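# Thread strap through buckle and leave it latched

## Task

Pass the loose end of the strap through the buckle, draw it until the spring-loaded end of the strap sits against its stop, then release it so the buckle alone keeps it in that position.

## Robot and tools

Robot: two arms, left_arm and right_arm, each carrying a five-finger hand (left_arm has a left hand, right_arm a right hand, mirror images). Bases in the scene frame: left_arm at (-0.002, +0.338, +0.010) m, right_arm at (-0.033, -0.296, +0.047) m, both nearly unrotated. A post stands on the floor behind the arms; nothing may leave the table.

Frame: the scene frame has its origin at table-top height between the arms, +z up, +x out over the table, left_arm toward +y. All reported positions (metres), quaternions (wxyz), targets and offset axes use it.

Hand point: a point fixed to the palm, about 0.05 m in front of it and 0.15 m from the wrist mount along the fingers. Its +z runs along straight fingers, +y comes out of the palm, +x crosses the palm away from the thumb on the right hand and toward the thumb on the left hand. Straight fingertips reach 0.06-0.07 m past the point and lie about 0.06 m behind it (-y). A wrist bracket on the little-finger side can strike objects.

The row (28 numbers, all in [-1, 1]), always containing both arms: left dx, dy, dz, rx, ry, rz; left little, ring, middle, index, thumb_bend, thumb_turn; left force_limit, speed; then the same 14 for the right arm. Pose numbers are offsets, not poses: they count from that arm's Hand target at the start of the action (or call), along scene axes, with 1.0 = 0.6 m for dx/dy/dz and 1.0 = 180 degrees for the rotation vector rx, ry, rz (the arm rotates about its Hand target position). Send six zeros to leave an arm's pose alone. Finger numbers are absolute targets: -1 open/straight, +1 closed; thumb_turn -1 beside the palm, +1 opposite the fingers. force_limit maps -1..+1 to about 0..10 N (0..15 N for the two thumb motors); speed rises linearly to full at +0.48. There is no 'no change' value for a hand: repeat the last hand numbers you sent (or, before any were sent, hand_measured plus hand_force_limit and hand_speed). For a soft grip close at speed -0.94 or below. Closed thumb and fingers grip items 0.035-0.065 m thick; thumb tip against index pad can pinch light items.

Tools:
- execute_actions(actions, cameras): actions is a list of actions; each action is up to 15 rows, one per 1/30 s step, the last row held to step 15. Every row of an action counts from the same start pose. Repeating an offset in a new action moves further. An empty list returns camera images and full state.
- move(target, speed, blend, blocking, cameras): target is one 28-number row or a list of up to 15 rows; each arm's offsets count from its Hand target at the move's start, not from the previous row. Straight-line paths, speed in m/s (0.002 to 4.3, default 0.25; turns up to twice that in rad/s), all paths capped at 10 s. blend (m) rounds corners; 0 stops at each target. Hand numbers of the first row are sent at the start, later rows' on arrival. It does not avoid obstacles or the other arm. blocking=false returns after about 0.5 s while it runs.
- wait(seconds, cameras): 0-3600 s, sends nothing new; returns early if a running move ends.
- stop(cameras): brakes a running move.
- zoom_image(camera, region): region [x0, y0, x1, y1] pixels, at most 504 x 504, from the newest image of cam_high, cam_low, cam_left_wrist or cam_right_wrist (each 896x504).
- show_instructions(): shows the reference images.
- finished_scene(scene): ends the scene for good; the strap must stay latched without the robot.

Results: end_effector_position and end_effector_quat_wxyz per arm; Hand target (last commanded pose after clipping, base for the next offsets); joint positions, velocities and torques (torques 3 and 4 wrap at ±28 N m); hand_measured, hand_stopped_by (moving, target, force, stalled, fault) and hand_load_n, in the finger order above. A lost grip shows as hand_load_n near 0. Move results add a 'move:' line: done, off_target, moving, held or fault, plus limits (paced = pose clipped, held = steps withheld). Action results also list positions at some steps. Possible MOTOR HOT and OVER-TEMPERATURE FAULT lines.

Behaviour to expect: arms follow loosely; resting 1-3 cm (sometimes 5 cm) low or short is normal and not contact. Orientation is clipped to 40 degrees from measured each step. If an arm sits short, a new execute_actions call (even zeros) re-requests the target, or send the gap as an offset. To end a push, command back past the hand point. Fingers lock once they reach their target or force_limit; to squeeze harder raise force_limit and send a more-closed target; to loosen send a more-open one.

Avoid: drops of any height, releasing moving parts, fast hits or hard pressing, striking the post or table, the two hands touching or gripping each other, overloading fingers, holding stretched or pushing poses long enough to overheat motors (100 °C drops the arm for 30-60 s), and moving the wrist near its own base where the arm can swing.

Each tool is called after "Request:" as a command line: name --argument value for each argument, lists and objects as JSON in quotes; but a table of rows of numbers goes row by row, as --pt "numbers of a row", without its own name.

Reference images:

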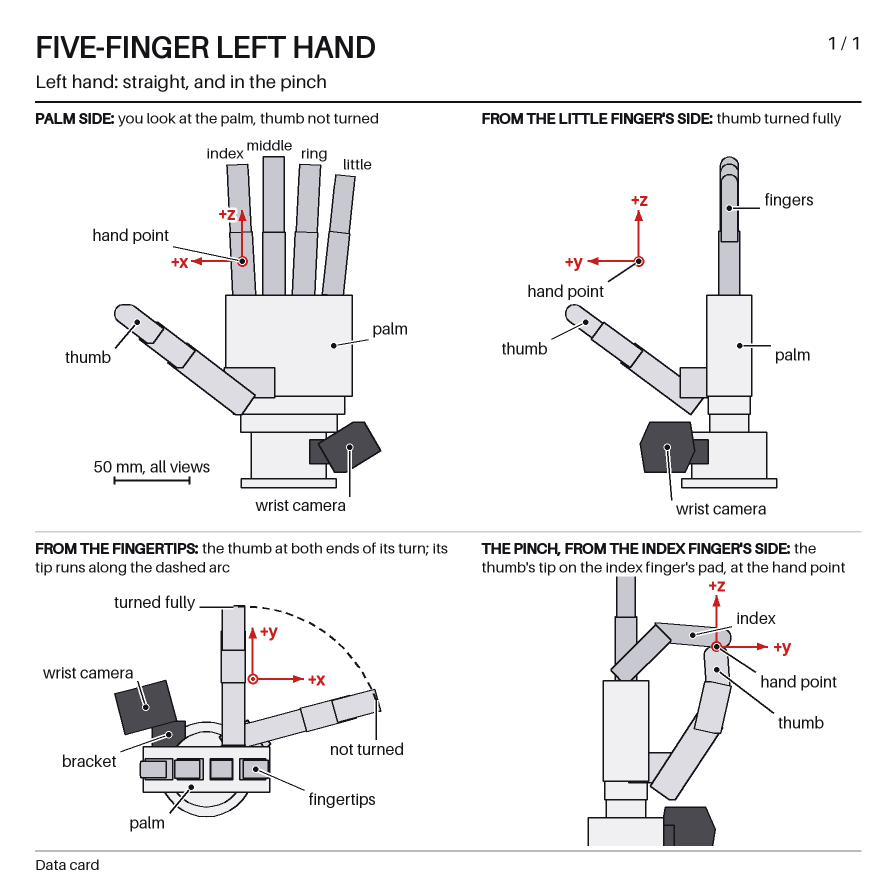

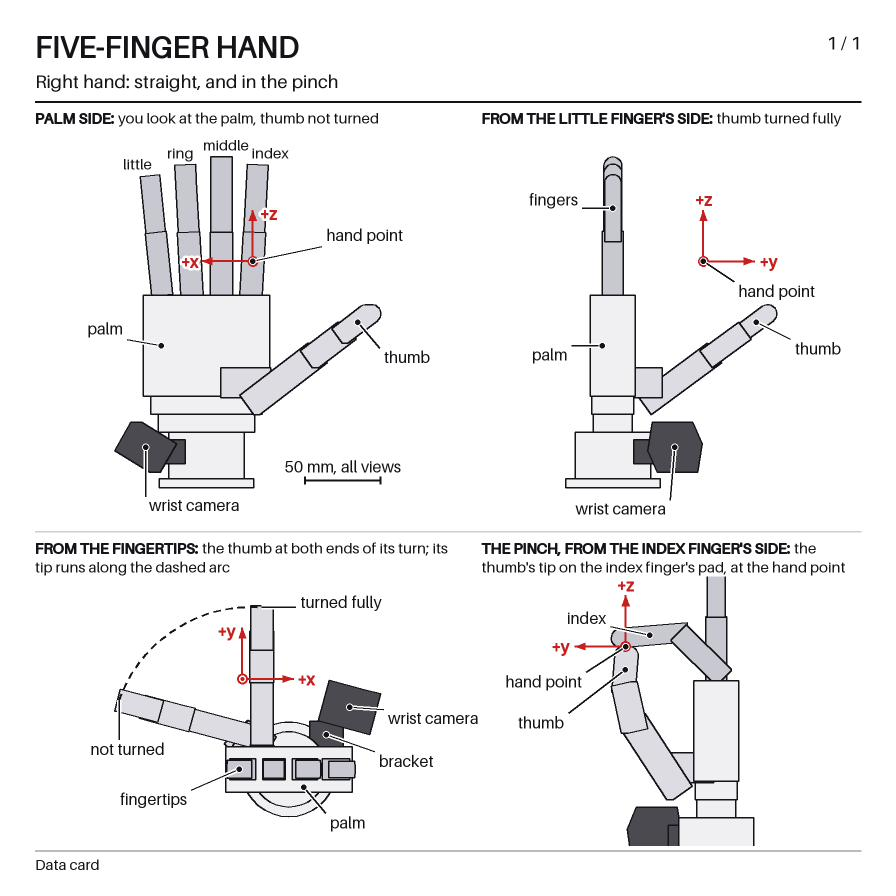

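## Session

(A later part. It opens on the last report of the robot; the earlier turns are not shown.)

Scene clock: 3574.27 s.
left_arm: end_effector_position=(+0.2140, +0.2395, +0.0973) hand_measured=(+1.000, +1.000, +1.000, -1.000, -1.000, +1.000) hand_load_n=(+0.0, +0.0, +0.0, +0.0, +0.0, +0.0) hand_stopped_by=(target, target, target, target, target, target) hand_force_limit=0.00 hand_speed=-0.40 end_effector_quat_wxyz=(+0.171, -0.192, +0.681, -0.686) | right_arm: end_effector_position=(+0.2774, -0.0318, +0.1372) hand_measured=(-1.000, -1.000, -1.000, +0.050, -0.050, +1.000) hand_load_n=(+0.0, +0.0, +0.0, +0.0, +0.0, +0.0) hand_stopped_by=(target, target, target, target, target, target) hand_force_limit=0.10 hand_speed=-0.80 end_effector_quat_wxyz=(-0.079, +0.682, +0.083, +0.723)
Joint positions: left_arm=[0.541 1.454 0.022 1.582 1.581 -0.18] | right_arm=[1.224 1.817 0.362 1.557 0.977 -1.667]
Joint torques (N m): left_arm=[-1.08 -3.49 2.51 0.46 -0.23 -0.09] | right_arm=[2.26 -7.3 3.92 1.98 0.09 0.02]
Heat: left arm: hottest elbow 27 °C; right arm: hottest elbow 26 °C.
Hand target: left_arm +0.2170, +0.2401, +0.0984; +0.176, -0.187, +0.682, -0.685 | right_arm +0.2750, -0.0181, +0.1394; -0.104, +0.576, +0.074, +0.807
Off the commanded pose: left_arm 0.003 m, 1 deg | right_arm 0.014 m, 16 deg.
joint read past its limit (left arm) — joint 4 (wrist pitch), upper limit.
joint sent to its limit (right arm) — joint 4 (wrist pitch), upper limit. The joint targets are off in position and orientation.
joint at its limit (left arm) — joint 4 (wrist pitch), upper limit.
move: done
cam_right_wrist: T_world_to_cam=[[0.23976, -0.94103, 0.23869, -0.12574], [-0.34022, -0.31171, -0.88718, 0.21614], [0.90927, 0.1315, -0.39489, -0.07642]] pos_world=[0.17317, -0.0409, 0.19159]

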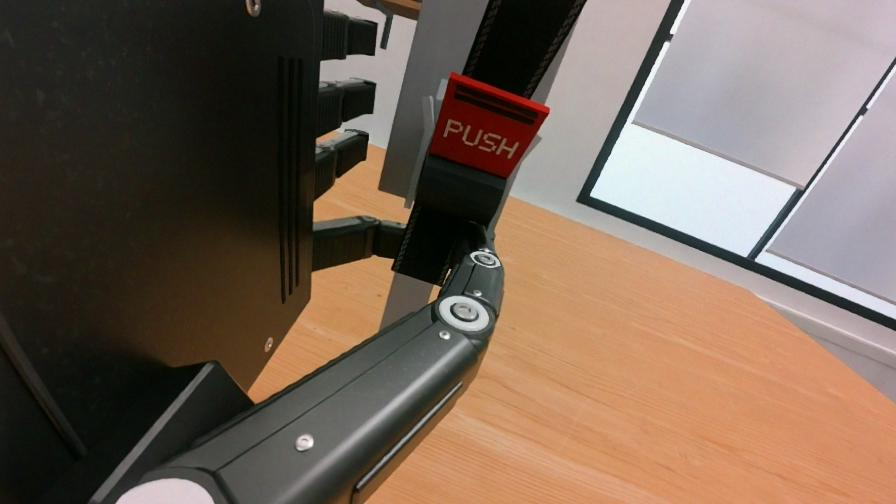

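Request:
move --pt "0 0 0 0 0 0 1 1 1 -1 -1 1 0 -0.4 0 0 0 0 0 0 -1 -1 -1 0.05 0.1 1 0.1 -0.8" --speed 0.04 --cameras '["cam_right_wrist"]'

Request:
zoom_image --camera "cam_right_wrist" --region '[350, 150, 550, 350]'

Scene clock: 3578.87 s.
left_arm: end_effector_position=(+0.2140, +0.2395, +0.0973) hand_measured=(+1.000, +1.000, +1.000, -1.000, -1.000, +1.000) hand_load_n=(+0.0, +0.0, +0.5, +0.0, +0.0, +0.0) hand_stopped_by=(target, target, target, target, target, target) hand_force_limit=0.00 hand_speed=-0.40 end_effector_quat_wxyz=(+0.171, -0.192, +0.681, -0.686) | right_arm: end_effector_position=(+0.2774, -0.0318, +0.1372) hand_measured=(-1.000, -1.000, -1.000, +0.050, +0.100, +1.000) hand_load_n=(+0.0, +0.0, +0.0, +0.0, +0.0, +0.5) hand_stopped_by=(target, target, target, target, target, target) hand_force_limit=0.10 hand_speed=-0.80 end_effector_quat_wxyz=(-0.079, +0.682, +0.083, +0.723)
Joint positions: left_arm=[0.541 1.454 0.022 1.582 1.581 -0.18] | right_arm=[1.224 1.817 0.362 1.557 0.977 -1.667]
Joint torques (N m): left_arm=[-1.14 -3.49 2.48 0.46 -0.22 -0.08] | right_arm=[2.26 -7.3 3.92 1.98 0.09 0.02]
Heat: left arm: hottest elbow 27 °C; right arm: hottest elbow 26 °C.
Hand target: left_arm +0.2170, +0.2401, +0.0984; +0.176, -0.187, +0.682, -0.685 | right_arm +0.2750, -0.0181, +0.1394; -0.104, +0.576, +0.074, +0.807
Off the commanded pose: left_arm 0.003 m, 1 deg | right_arm 0.014 m, 16 deg.
joint read past its limit (left arm) — joint 4 (wrist pitch), upper limit.
joint sent to its limit (right arm) — joint 4 (wrist pitch), upper limit. The joint targets are off in position and orientation.
joint at its limit (left arm) — joint 4 (wrist pitch), upper limit.
move: done
cam_right_wrist: T_world_to_cam=[[0.23976, -0.94103, 0.23869, -0.12574], [-0.34022, -0.31171, -0.88718, 0.21614], [0.90927, 0.1315, -0.39489, -0.07642]] pos_world=[0.17317, -0.0409, 0.19159]

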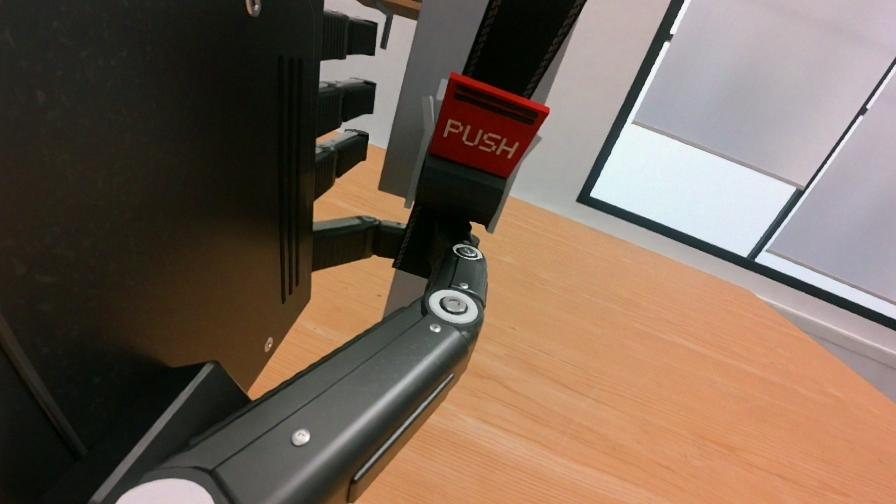

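Scaled by 2.520.

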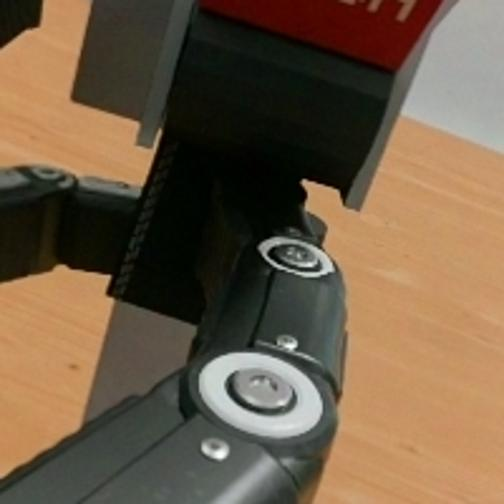

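Request:
move --pt "0 0 0 0 0 0 1 1 1 -1 -1 1 0 -0.4 0 0 0 0 0 0 -1 -1 -1 0.5 0.1 1 0.5 -0.8" --speed 0.04 --cameras '["cam_right_wrist","cam_low"]'

Request:
zoom_image --camera "cam_right_wrist" --region '[350, 150, 550, 350]'

Request:
zoom_image --camera "cam_low" --region '[325, 215, 415, 305]'

Scene clock: 3582.87 s.
left_arm: end_effector_position=(+0.2140, +0.2395, +0.0973) hand_measured=(+1.000, +1.000, +1.000, -1.000, -1.000, +1.000) hand_load_n=(+0.0, +0.0, +0.0, +0.0, +0.0, +0.0) hand_stopped_by=(target, target, target, target, target, target) hand_force_limit=0.00 hand_speed=-0.40 end_effector_quat_wxyz=(+0.171, -0.192, +0.681, -0.686) | right_arm: end_effector_position=(+0.2770, -0.0314, +0.1372) hand_measured=(-1.000, -1.000, -1.000, +0.230, +0.100, +1.000) hand_load_n=(+0.0, +0.0, +0.0, +10.5, +2.0, +0.0) hand_stopped_by=(target, target, target, force, target, target) hand_force_limit=0.50 hand_speed=-0.80 end_effector_quat_wxyz=(-0.080, +0.681, +0.083, +0.723)
Joint positions: left_arm=[0.541 1.454 0.022 1.582 1.581 -0.18] | right_arm=[1.226 1.817 0.362 1.557 0.977 -1.667]
Joint torques (N m): left_arm=[-1.03 -3.43 2.55 0.44 -0.23 -0.08] | right_arm=[2.26 -7.3 3.93 1.98 0.05 0.02]
Heat: left arm: hottest elbow 27 °C; right arm: hottest elbow 26 °C.
Hand target: left_arm +0.2170, +0.2401, +0.0984; +0.176, -0.187, +0.682, -0.685 | right_arm +0.2750, -0.0181, +0.1394; -0.104, +0.576, +0.074, +0.807
Off the commanded pose: left_arm 0.003 m, 1 deg | right_arm 0.014 m, 16 deg.
joint read past its limit (left arm) — joint 4 (wrist pitch), upper limit.
joint sent to its limit (right arm) — joint 4 (wrist pitch), upper limit. The joint targets are off in position and orientation.
joint at its limit (left arm) — joint 4 (wrist pitch), upper limit.
move: done
cam_right_wrist: T_world_to_cam=[[0.2412, -0.94068, 0.23864, -0.12549], [-0.33975, -0.31219, -0.88719, 0.21603], [0.90906, 0.13291, -0.39489, -0.07602]] pos_world=[0.17277, -0.0405, 0.19159]
Images, in order (width x height): cam_low 896x504, cam_right_wrist 896x504.

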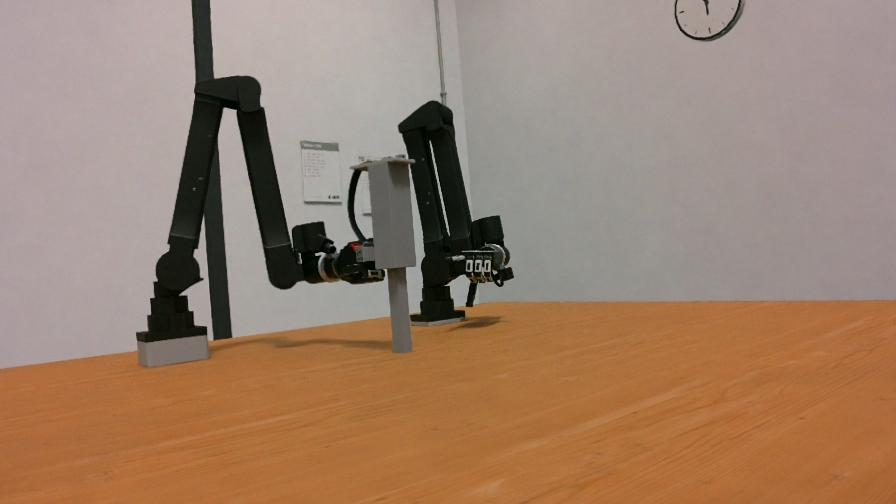

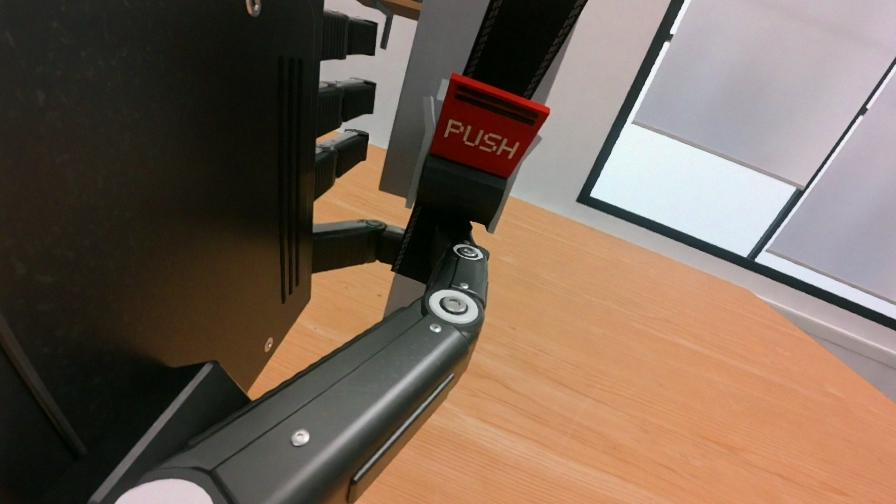

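Scaled by 2.520.

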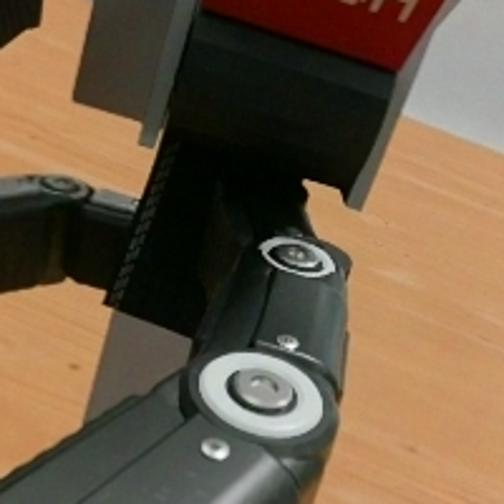

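Scaled by 5.600.

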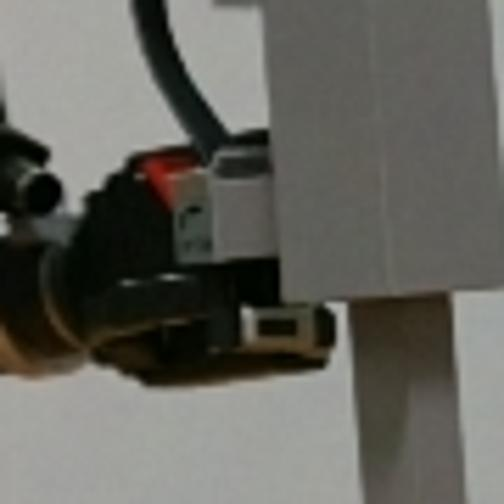

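Request:
move --pt "0 0 0 0 0 0 1 1 1 -1 -1 1 0 -0.4 0 -0.017 -0.025 0 0 0 -1 -1 -1 0.5 0.1 1 0.5 -0.8" --speed 0.03 --cameras '["cam_right_wrist","cam_low","cam_high"]'

Request:
zoom_image --camera "cam_right_wrist" --region '[350, 150, 550, 350]'

Request:
zoom_image --camera "cam_low" --region '[325, 215, 415, 305]'

Request:
zoom_image --camera "cam_high" --region '[310, 100, 410, 200]'

Scene clock: 3591.53 s.
left_arm: end_effector_position=(+0.2140, +0.2395, +0.0973) hand_measured=(+1.000, +1.000, +1.000, -1.000, -1.000, +1.000) hand_load_n=(+0.0, +0.0, +0.0, +0.0, +0.0, +0.0) hand_stopped_by=(target, target, target, target, target, target) hand_force_limit=0.00 hand_speed=-0.40 end_effector_quat_wxyz=(+0.171, -0.192, +0.681, -0.686) | right_arm: end_effector_position=(+0.2767, -0.0318, +0.1315) hand_measured=(-1.000, -1.000, -1.000, +0.230, +0.100, +1.000) hand_load_n=(+0.0, +0.0, +0.0, +10.0, +1.5, +0.0) hand_stopped_by=(target, target, target, force, target, target) hand_force_limit=0.50 hand_speed=-0.80 end_effector_quat_wxyz=(-0.078, +0.684, +0.085, +0.721)
Joint positions: left_arm=[0.541 1.454 0.022 1.582 1.581 -0.18] | right_arm=[1.226 1.835 0.362 1.563 0.977 -1.661]
Joint torques (N m): left_arm=[-1.14 -3.55 2.51 0.43 -0.23 -0.08] | right_arm=[1.32 -6.77 2.37 1.73 -0.03 0.22]
Heat: left arm: hottest elbow 27 °C; right arm: hottest elbow 26 °C.
Hand target: left_arm +0.2170, +0.2401, +0.0984; +0.176, -0.187, +0.682, -0.685 | right_arm +0.2750, -0.0283, +0.1244; -0.104, +0.576, +0.074, +0.807
Off the commanded pose: left_arm 0.003 m, 1 deg | right_arm 0.008 m, 16 deg.
joint read past its limit (left arm) — joint 4 (wrist pitch), upper limit.
joint sent to its limit (right arm) — joint 4 (wrist pitch), upper limit. The joint targets are off in position and orientation.
joint at its limit (left arm) — joint 4 (wrist pitch), upper limit.
move: off_target (right_arm)
cam_right_wrist: T_world_to_cam=[[0.24292, -0.93926, 0.24244, -0.12553], [-0.34475, -0.31721, -0.88347, 0.21143], [0.90672, 0.13103, -0.40087, -0.07665]] pos_world=[0.17288, -0.04079, 0.1865]
Images, in order (width x height): cam_high 896x504, cam_low 896x504, cam_right_wrist 896x504.

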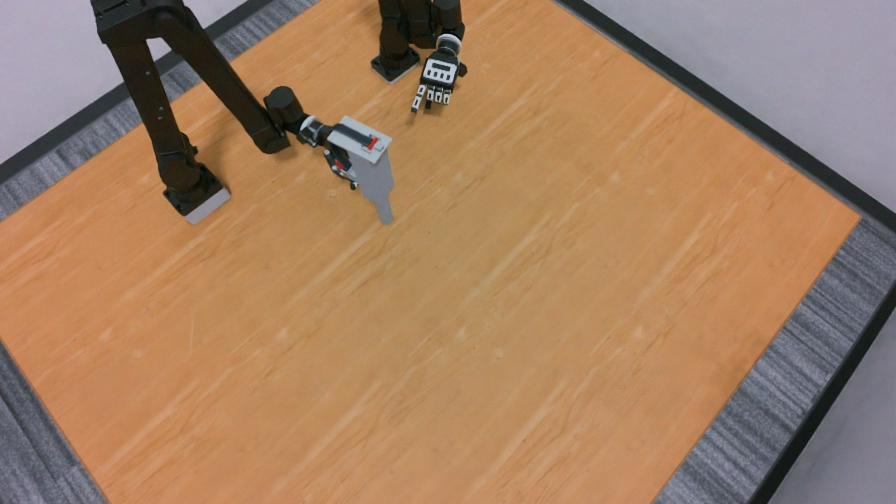

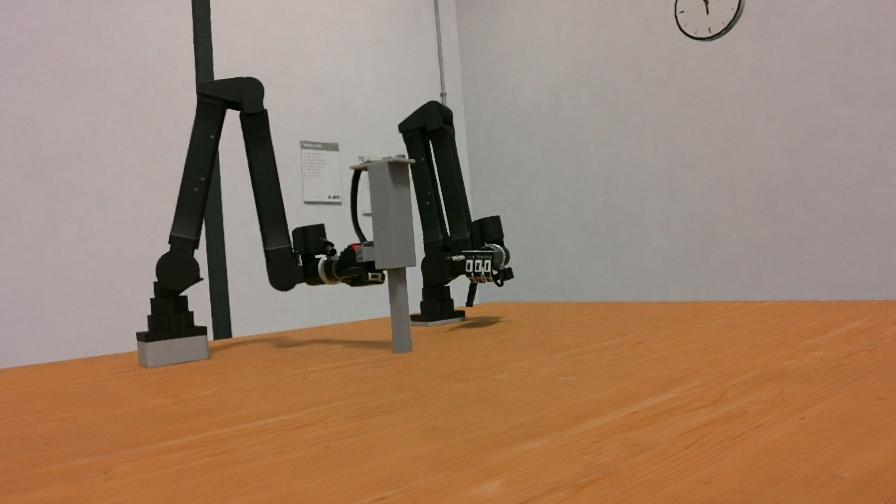

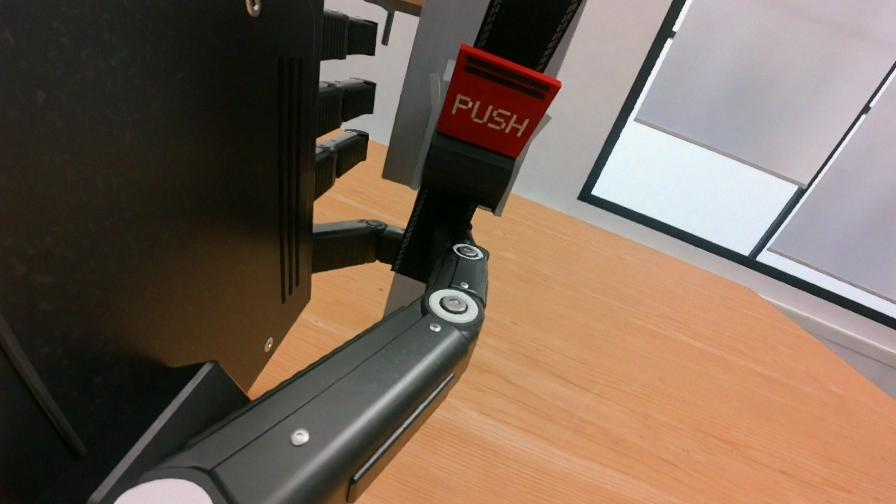

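Scaled by 2.520.

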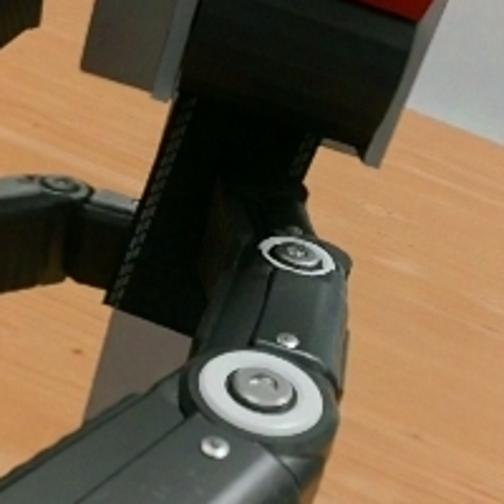

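Scaled by 5.600.

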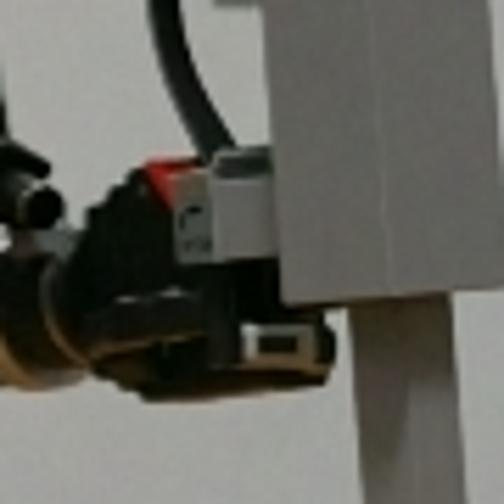

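Scaled by 5.040.

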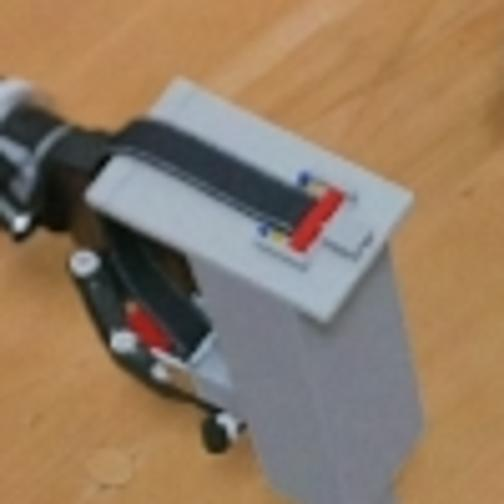

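Request:
move --pt "0 0 0 0 0 0 1 1 1 -1 -1 1 0 -0.4 0 0 -0.02 0 0 0 -1 -1 -1 0.5 0.1 1 0.5 -0.8" --speed 0.03 --cameras '["cam_right_wrist","cam_low","cam_high"]'

Request:
zoom_image --camera "cam_right_wrist" --region '[350, 150, 550, 350]'

Request:
zoom_image --camera "cam_high" --region '[310, 100, 410, 200]'

Scene clock: 3601.77 s.
left_arm: end_effector_position=(+0.2140, +0.2395, +0.0973) hand_measured=(+1.000, +1.000, +1.000, -1.000, -1.000, +1.000) hand_load_n=(+0.0, +0.0, +0.0, +0.0, +0.0, +0.0) hand_stopped_by=(target, target, target, target, target, target) hand_force_limit=0.00 hand_speed=-0.40 end_effector_quat_wxyz=(+0.171, -0.192, +0.681, -0.686) | right_arm: end_effector_position=(+0.2761, -0.0329, +0.1203) hand_measured=(-1.000, -1.000, -1.000, +0.230, +0.100, +1.000) hand_load_n=(+0.0, +0.0, +0.0, +10.0, +2.0, +0.0) hand_stopped_by=(target, target, target, force, target, target) hand_force_limit=0.50 hand_speed=-0.80 end_effector_quat_wxyz=(-0.074, +0.689, +0.090, +0.715)
Joint positions: left_arm=[0.541 1.454 0.022 1.582 1.581 -0.18] | right_arm=[1.226 1.866 0.362 1.563 0.977 -1.646]
Joint torques (N m): left_arm=[-1.03 -3.43 2.51 0.44 -0.23 -0.08] | right_arm=[1.38 -6.59 2.66 1.74 0.15 0.29]
Heat: left arm: hottest elbow 27 °C; right arm: hottest elbow 26 °C.
Hand target: left_arm +0.2170, +0.2401, +0.0984; +0.176, -0.187, +0.682, -0.685 | right_arm +0.2750, -0.0283, +0.1124; -0.104, +0.576, +0.074, +0.807
Off the commanded pose: left_arm 0.003 m, 1 deg | right_arm 0.009 m, 17 deg.
joint read past its limit (left arm) — joint 4 (wrist pitch), upper limit.
joint sent to its limit (right arm) — joint 4 (wrist pitch), upper limit. The joint targets are off in position and orientation.
joint at its limit (left arm) — joint 4 (wrist pitch), upper limit.
move: off_target (right_arm)
cam_right_wrist: T_world_to_cam=[[0.24706, -0.9357, 0.25185, -0.12573], [-0.35707, -0.32953, -0.87402, 0.20289], [0.90081, 0.12601, -0.41553, -0.07715]] pos_world=[0.17301, -0.04107, 0.17693]
Images, in order (width x height): cam_high 896x504, cam_low 896x504, cam_right_wrist 896x504.

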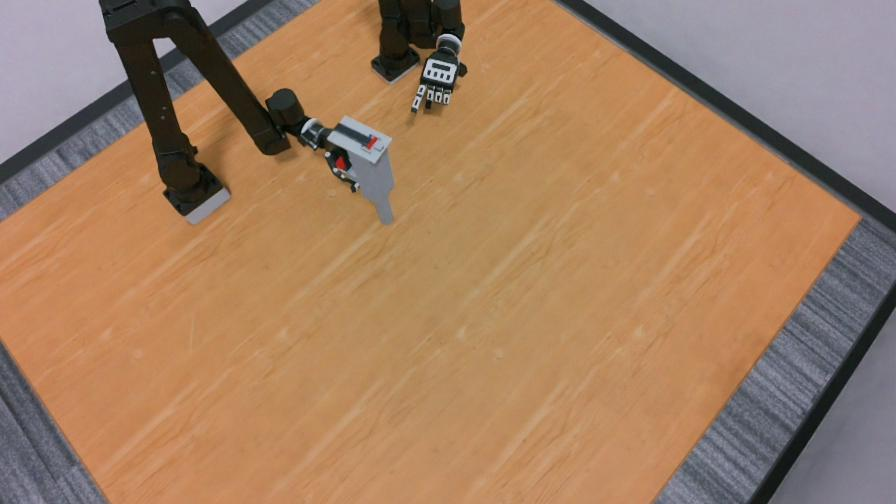

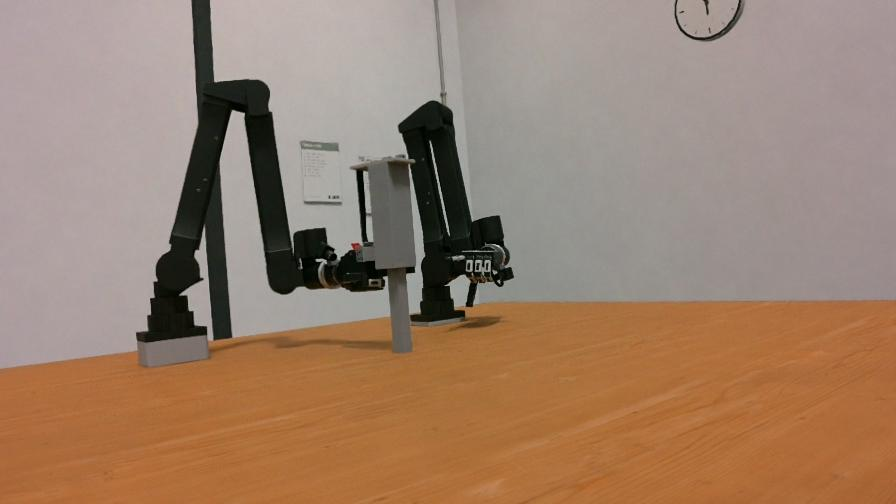

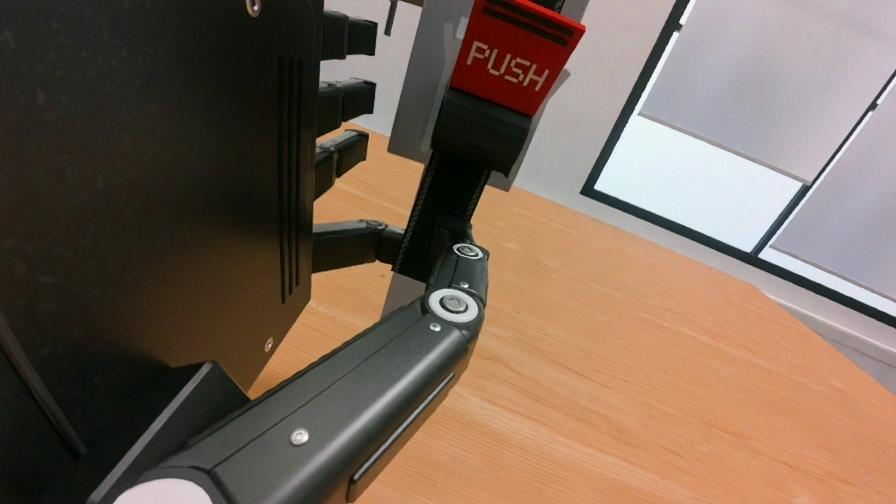

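Scaled by 2.520.

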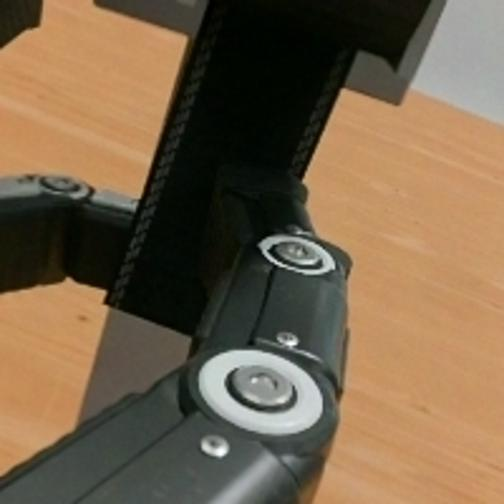

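Scaled by 5.040.

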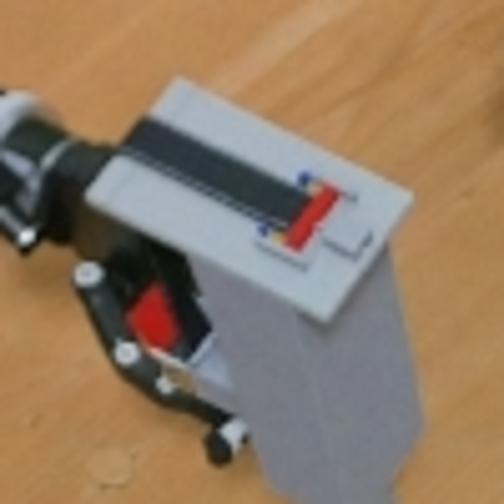

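Request:
move --pt "0 0 0 0 0 0 1 1 1 -1 -1 1 0 -0.4 0 0 -0.02 0 0 0 -1 -1 -1 0.5 0.1 1 0.5 -0.8" --speed 0.03 --cameras '["cam_right_wrist","cam_low","cam_high"]'

Request:
zoom_image --camera "cam_right_wrist" --region '[350, 150, 550, 350]'

Request:
zoom_image --camera "cam_high" --region '[350, 120, 400, 170]'

Scene clock: 3610.53 s.
left_arm: end_effector_position=(+0.2140, +0.2395, +0.0973) hand_measured=(+1.000, +1.000, +1.000, -1.000, -1.000, +1.000) hand_load_n=(+0.0, +0.0, +0.0, +0.0, +0.0, +0.0) hand_stopped_by=(target, target, target, target, target, target) hand_force_limit=0.00 hand_speed=-0.40 end_effector_quat_wxyz=(+0.171, -0.192, +0.681, -0.686) | right_arm: end_effector_position=(+0.2768, -0.0331, +0.1147) hand_measured=(-1.000, -1.000, -1.000, +0.230, +0.100, +1.000) hand_load_n=(+0.0, +0.0, +0.0, +9.0, +1.5, -2.5) hand_stopped_by=(target, target, target, force, target, target) hand_force_limit=0.50 hand_speed=-0.80 end_effector_quat_wxyz=(-0.073, +0.691, +0.086, +0.714)
Joint positions: left_arm=[0.541 1.454 0.022 1.582 1.581 -0.18] | right_arm=[1.224 1.889 0.368 1.576 0.983 -1.638]
Joint torques (N m): left_arm=[-1.14 -3.55 2.54 0.46 -0.23 -0.08] | right_arm=[1.44 -6.01 2.58 1.32 0.15 0.43]
Heat: left arm: hottest elbow 27 °C; right arm: hottest elbow 26 °C.
Hand target: left_arm +0.2170, +0.2401, +0.0984; +0.176, -0.187, +0.682, -0.685 | right_arm +0.2750, -0.0283, +0.1004; -0.104, +0.576, +0.074, +0.807
Off the commanded pose: left_arm 0.003 m, 1 deg | right_arm 0.015 m, 17 deg.
joint read past its limit (left arm) — joint 4 (wrist pitch), upper limit.
joint sent to its limit (right arm) — joint 4 (wrist pitch), upper limit. The joint targets are off in position and orientation.
joint at its limit (left arm) — joint 4 (wrist pitch), upper limit.
move: off_target (right_arm)
cam_right_wrist: T_world_to_cam=[[0.24102, -0.93832, 0.2479, -0.12272], [-0.36273, -0.32401, -0.87375, 0.19984], [0.90019, 0.12068, -0.41845, -0.07981]] pos_world=[0.17391, -0.04076, 0.17164]
Images, in order (width x height): cam_high 896x504, cam_low 896x504, cam_right_wrist 896x504.

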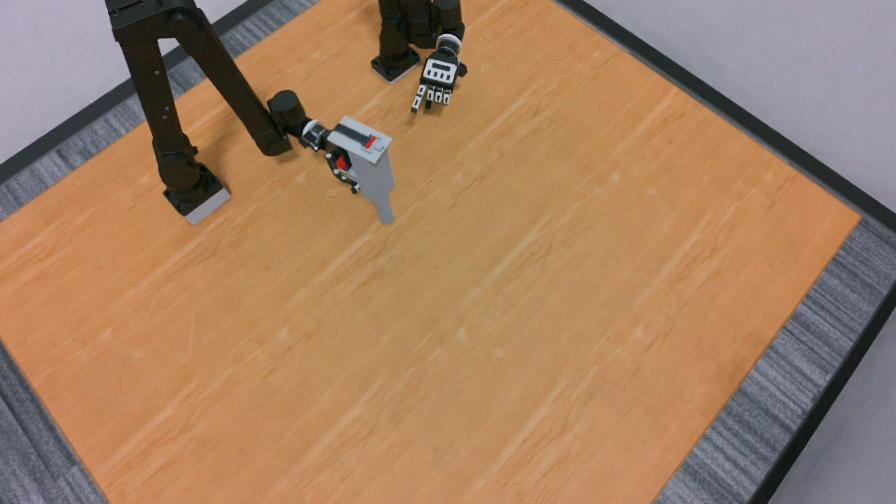

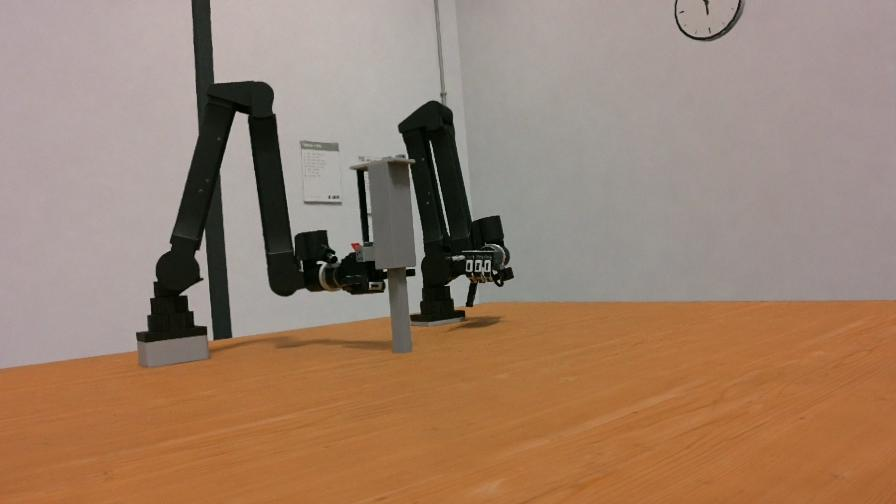

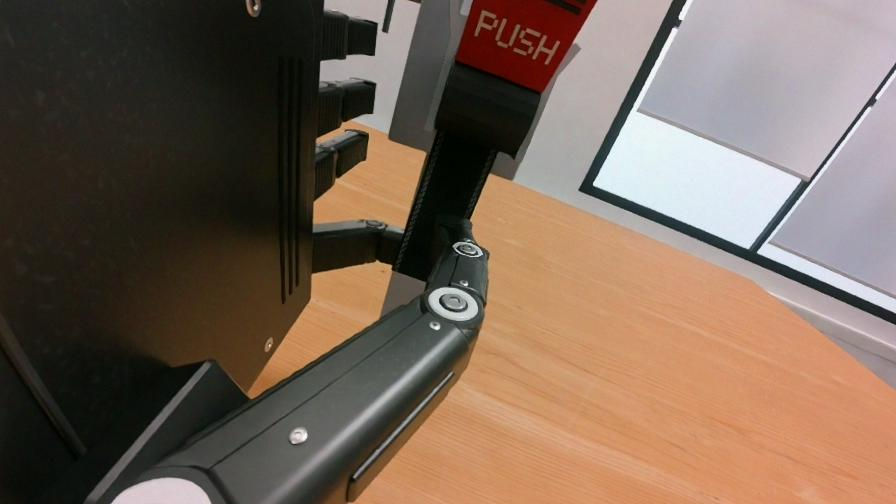

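Scaled by 2.520.

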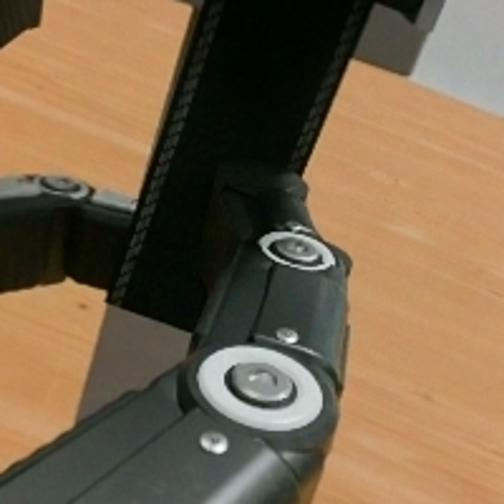

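Scaled by 10.080.

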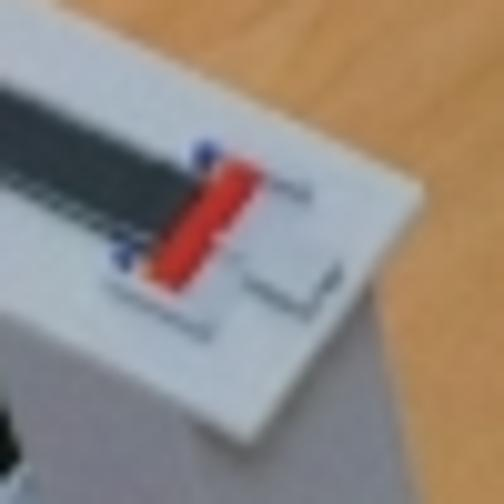

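Request:
move --pt "0 0 0 0 0 0 1 1 1 -1 -1 1 0 -0.4 0 0 -0.015 0 0 0 -1 -1 -1 0.5 0.1 1 0.5 -0.8" --speed 0.03 --cameras '["cam_right_wrist","cam_low","cam_high"]'

Request:
zoom_image --camera "cam_right_wrist" --region '[350, 150, 550, 350]'

Request:
zoom_image --camera "cam_high" --region '[350, 120, 400, 170]'

Scene clock: 3619.97 s.
left_arm: end_effector_position=(+0.2140, +0.2395, +0.0973) hand_measured=(+1.000, +1.000, +1.000, -1.000, -1.000, +1.000) hand_load_n=(+0.0, +0.0, +0.0, +0.0, +0.0, +0.0) hand_stopped_by=(target, target, target, target, target, target) hand_force_limit=0.00 hand_speed=-0.40 end_effector_quat_wxyz=(+0.171, -0.192, +0.681, -0.686) | right_arm: end_effector_position=(+0.2777, -0.0322, +0.1124) hand_measured=(-1.000, -1.000, -1.000, +0.230, +0.100, +1.000) hand_load_n=(+0.0, +0.0, +0.0, +8.0, +2.5, -5.0) hand_stopped_by=(target, target, target, force, target, target) hand_force_limit=0.50 hand_speed=-0.80 end_effector_quat_wxyz=(-0.070, +0.691, +0.082, +0.715)
Joint positions: left_arm=[0.541 1.454 0.022 1.582 1.581 -0.18] | right_arm=[1.224 1.901 0.378 1.58 0.992 -1.638]
Joint torques (N m): left_arm=[-1.08 -3.49 2.52 0.47 -0.23 -0.08] | right_arm=[1.38 -5.3 2.11 1.07 0.1 0.56]
Heat: left arm: hottest elbow 26 °C; right arm: hottest elbow 26 °C.
Hand target: left_arm +0.2170, +0.2401, +0.0984; +0.176, -0.187, +0.682, -0.685 | right_arm +0.2750, -0.0283, +0.0914; -0.104, +0.576, +0.074, +0.807
Off the commanded pose: left_arm 0.003 m, 1 deg | right_arm 0.022 m, 17 deg.
joint read past its limit (left arm) — joint 4 (wrist pitch), upper limit.
joint read past its limit (right arm) — joint 4 (wrist pitch), upper limit.
joint sent to its limit (right arm) — joint 4 (wrist pitch), upper limit. The joint targets are off in position and orientation.
joint at its limit (left arm) — joint 4 (wrist pitch), upper limit.
move: off_target (right_arm)
cam_right_wrist: T_world_to_cam=[[0.23238, -0.94089, 0.24643, -0.11903], [-0.36565, -0.31929, -0.87427, 0.19961], [0.90128, 0.11306, -0.41824, -0.08228]] pos_world=[0.1748, -0.03895, 0.16944]
Images, in order (width x height): cam_high 896x504, cam_low 896x504, cam_right_wrist 896x504.

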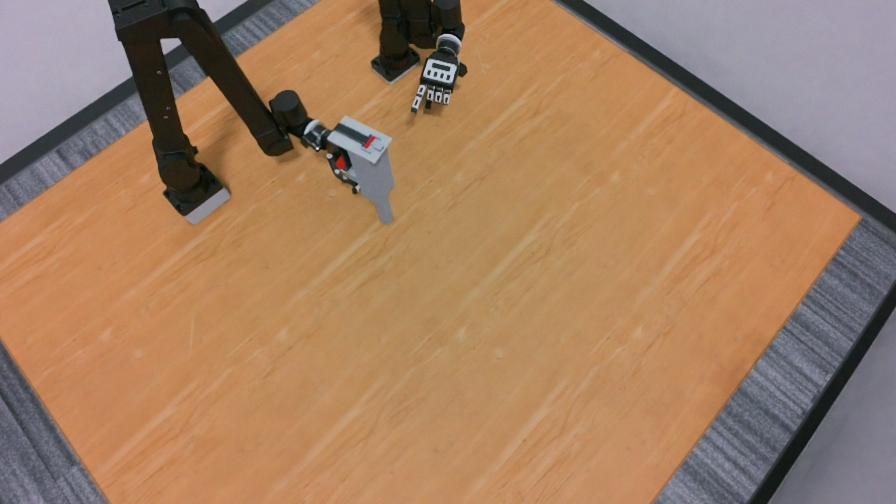

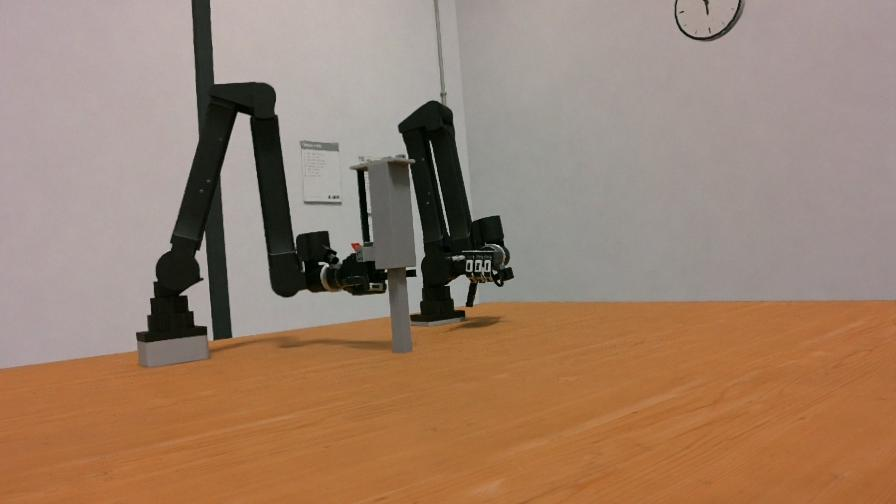

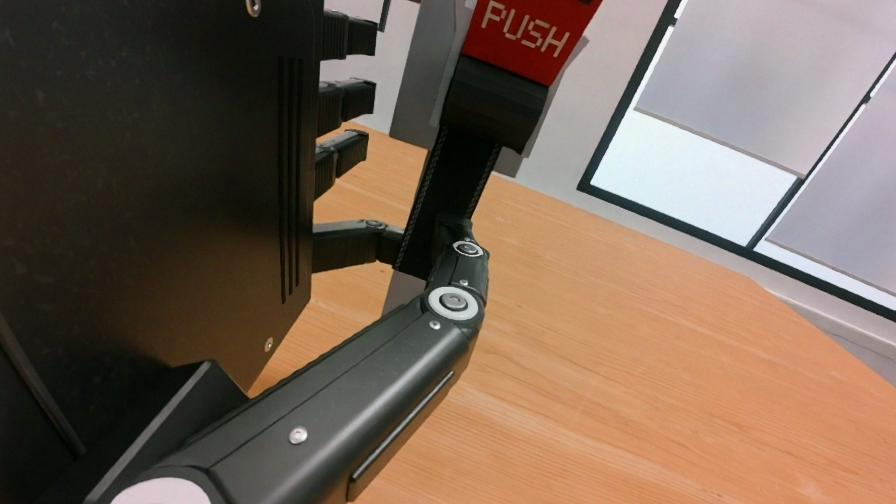

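Scaled by 2.520.

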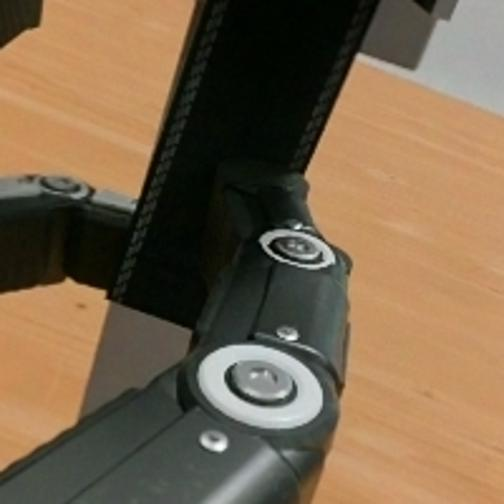

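Scaled by 10.080.

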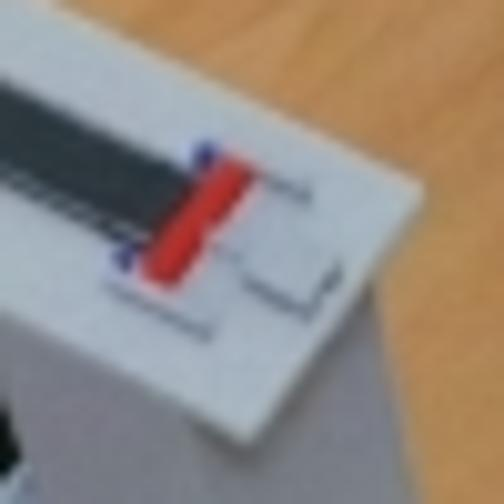

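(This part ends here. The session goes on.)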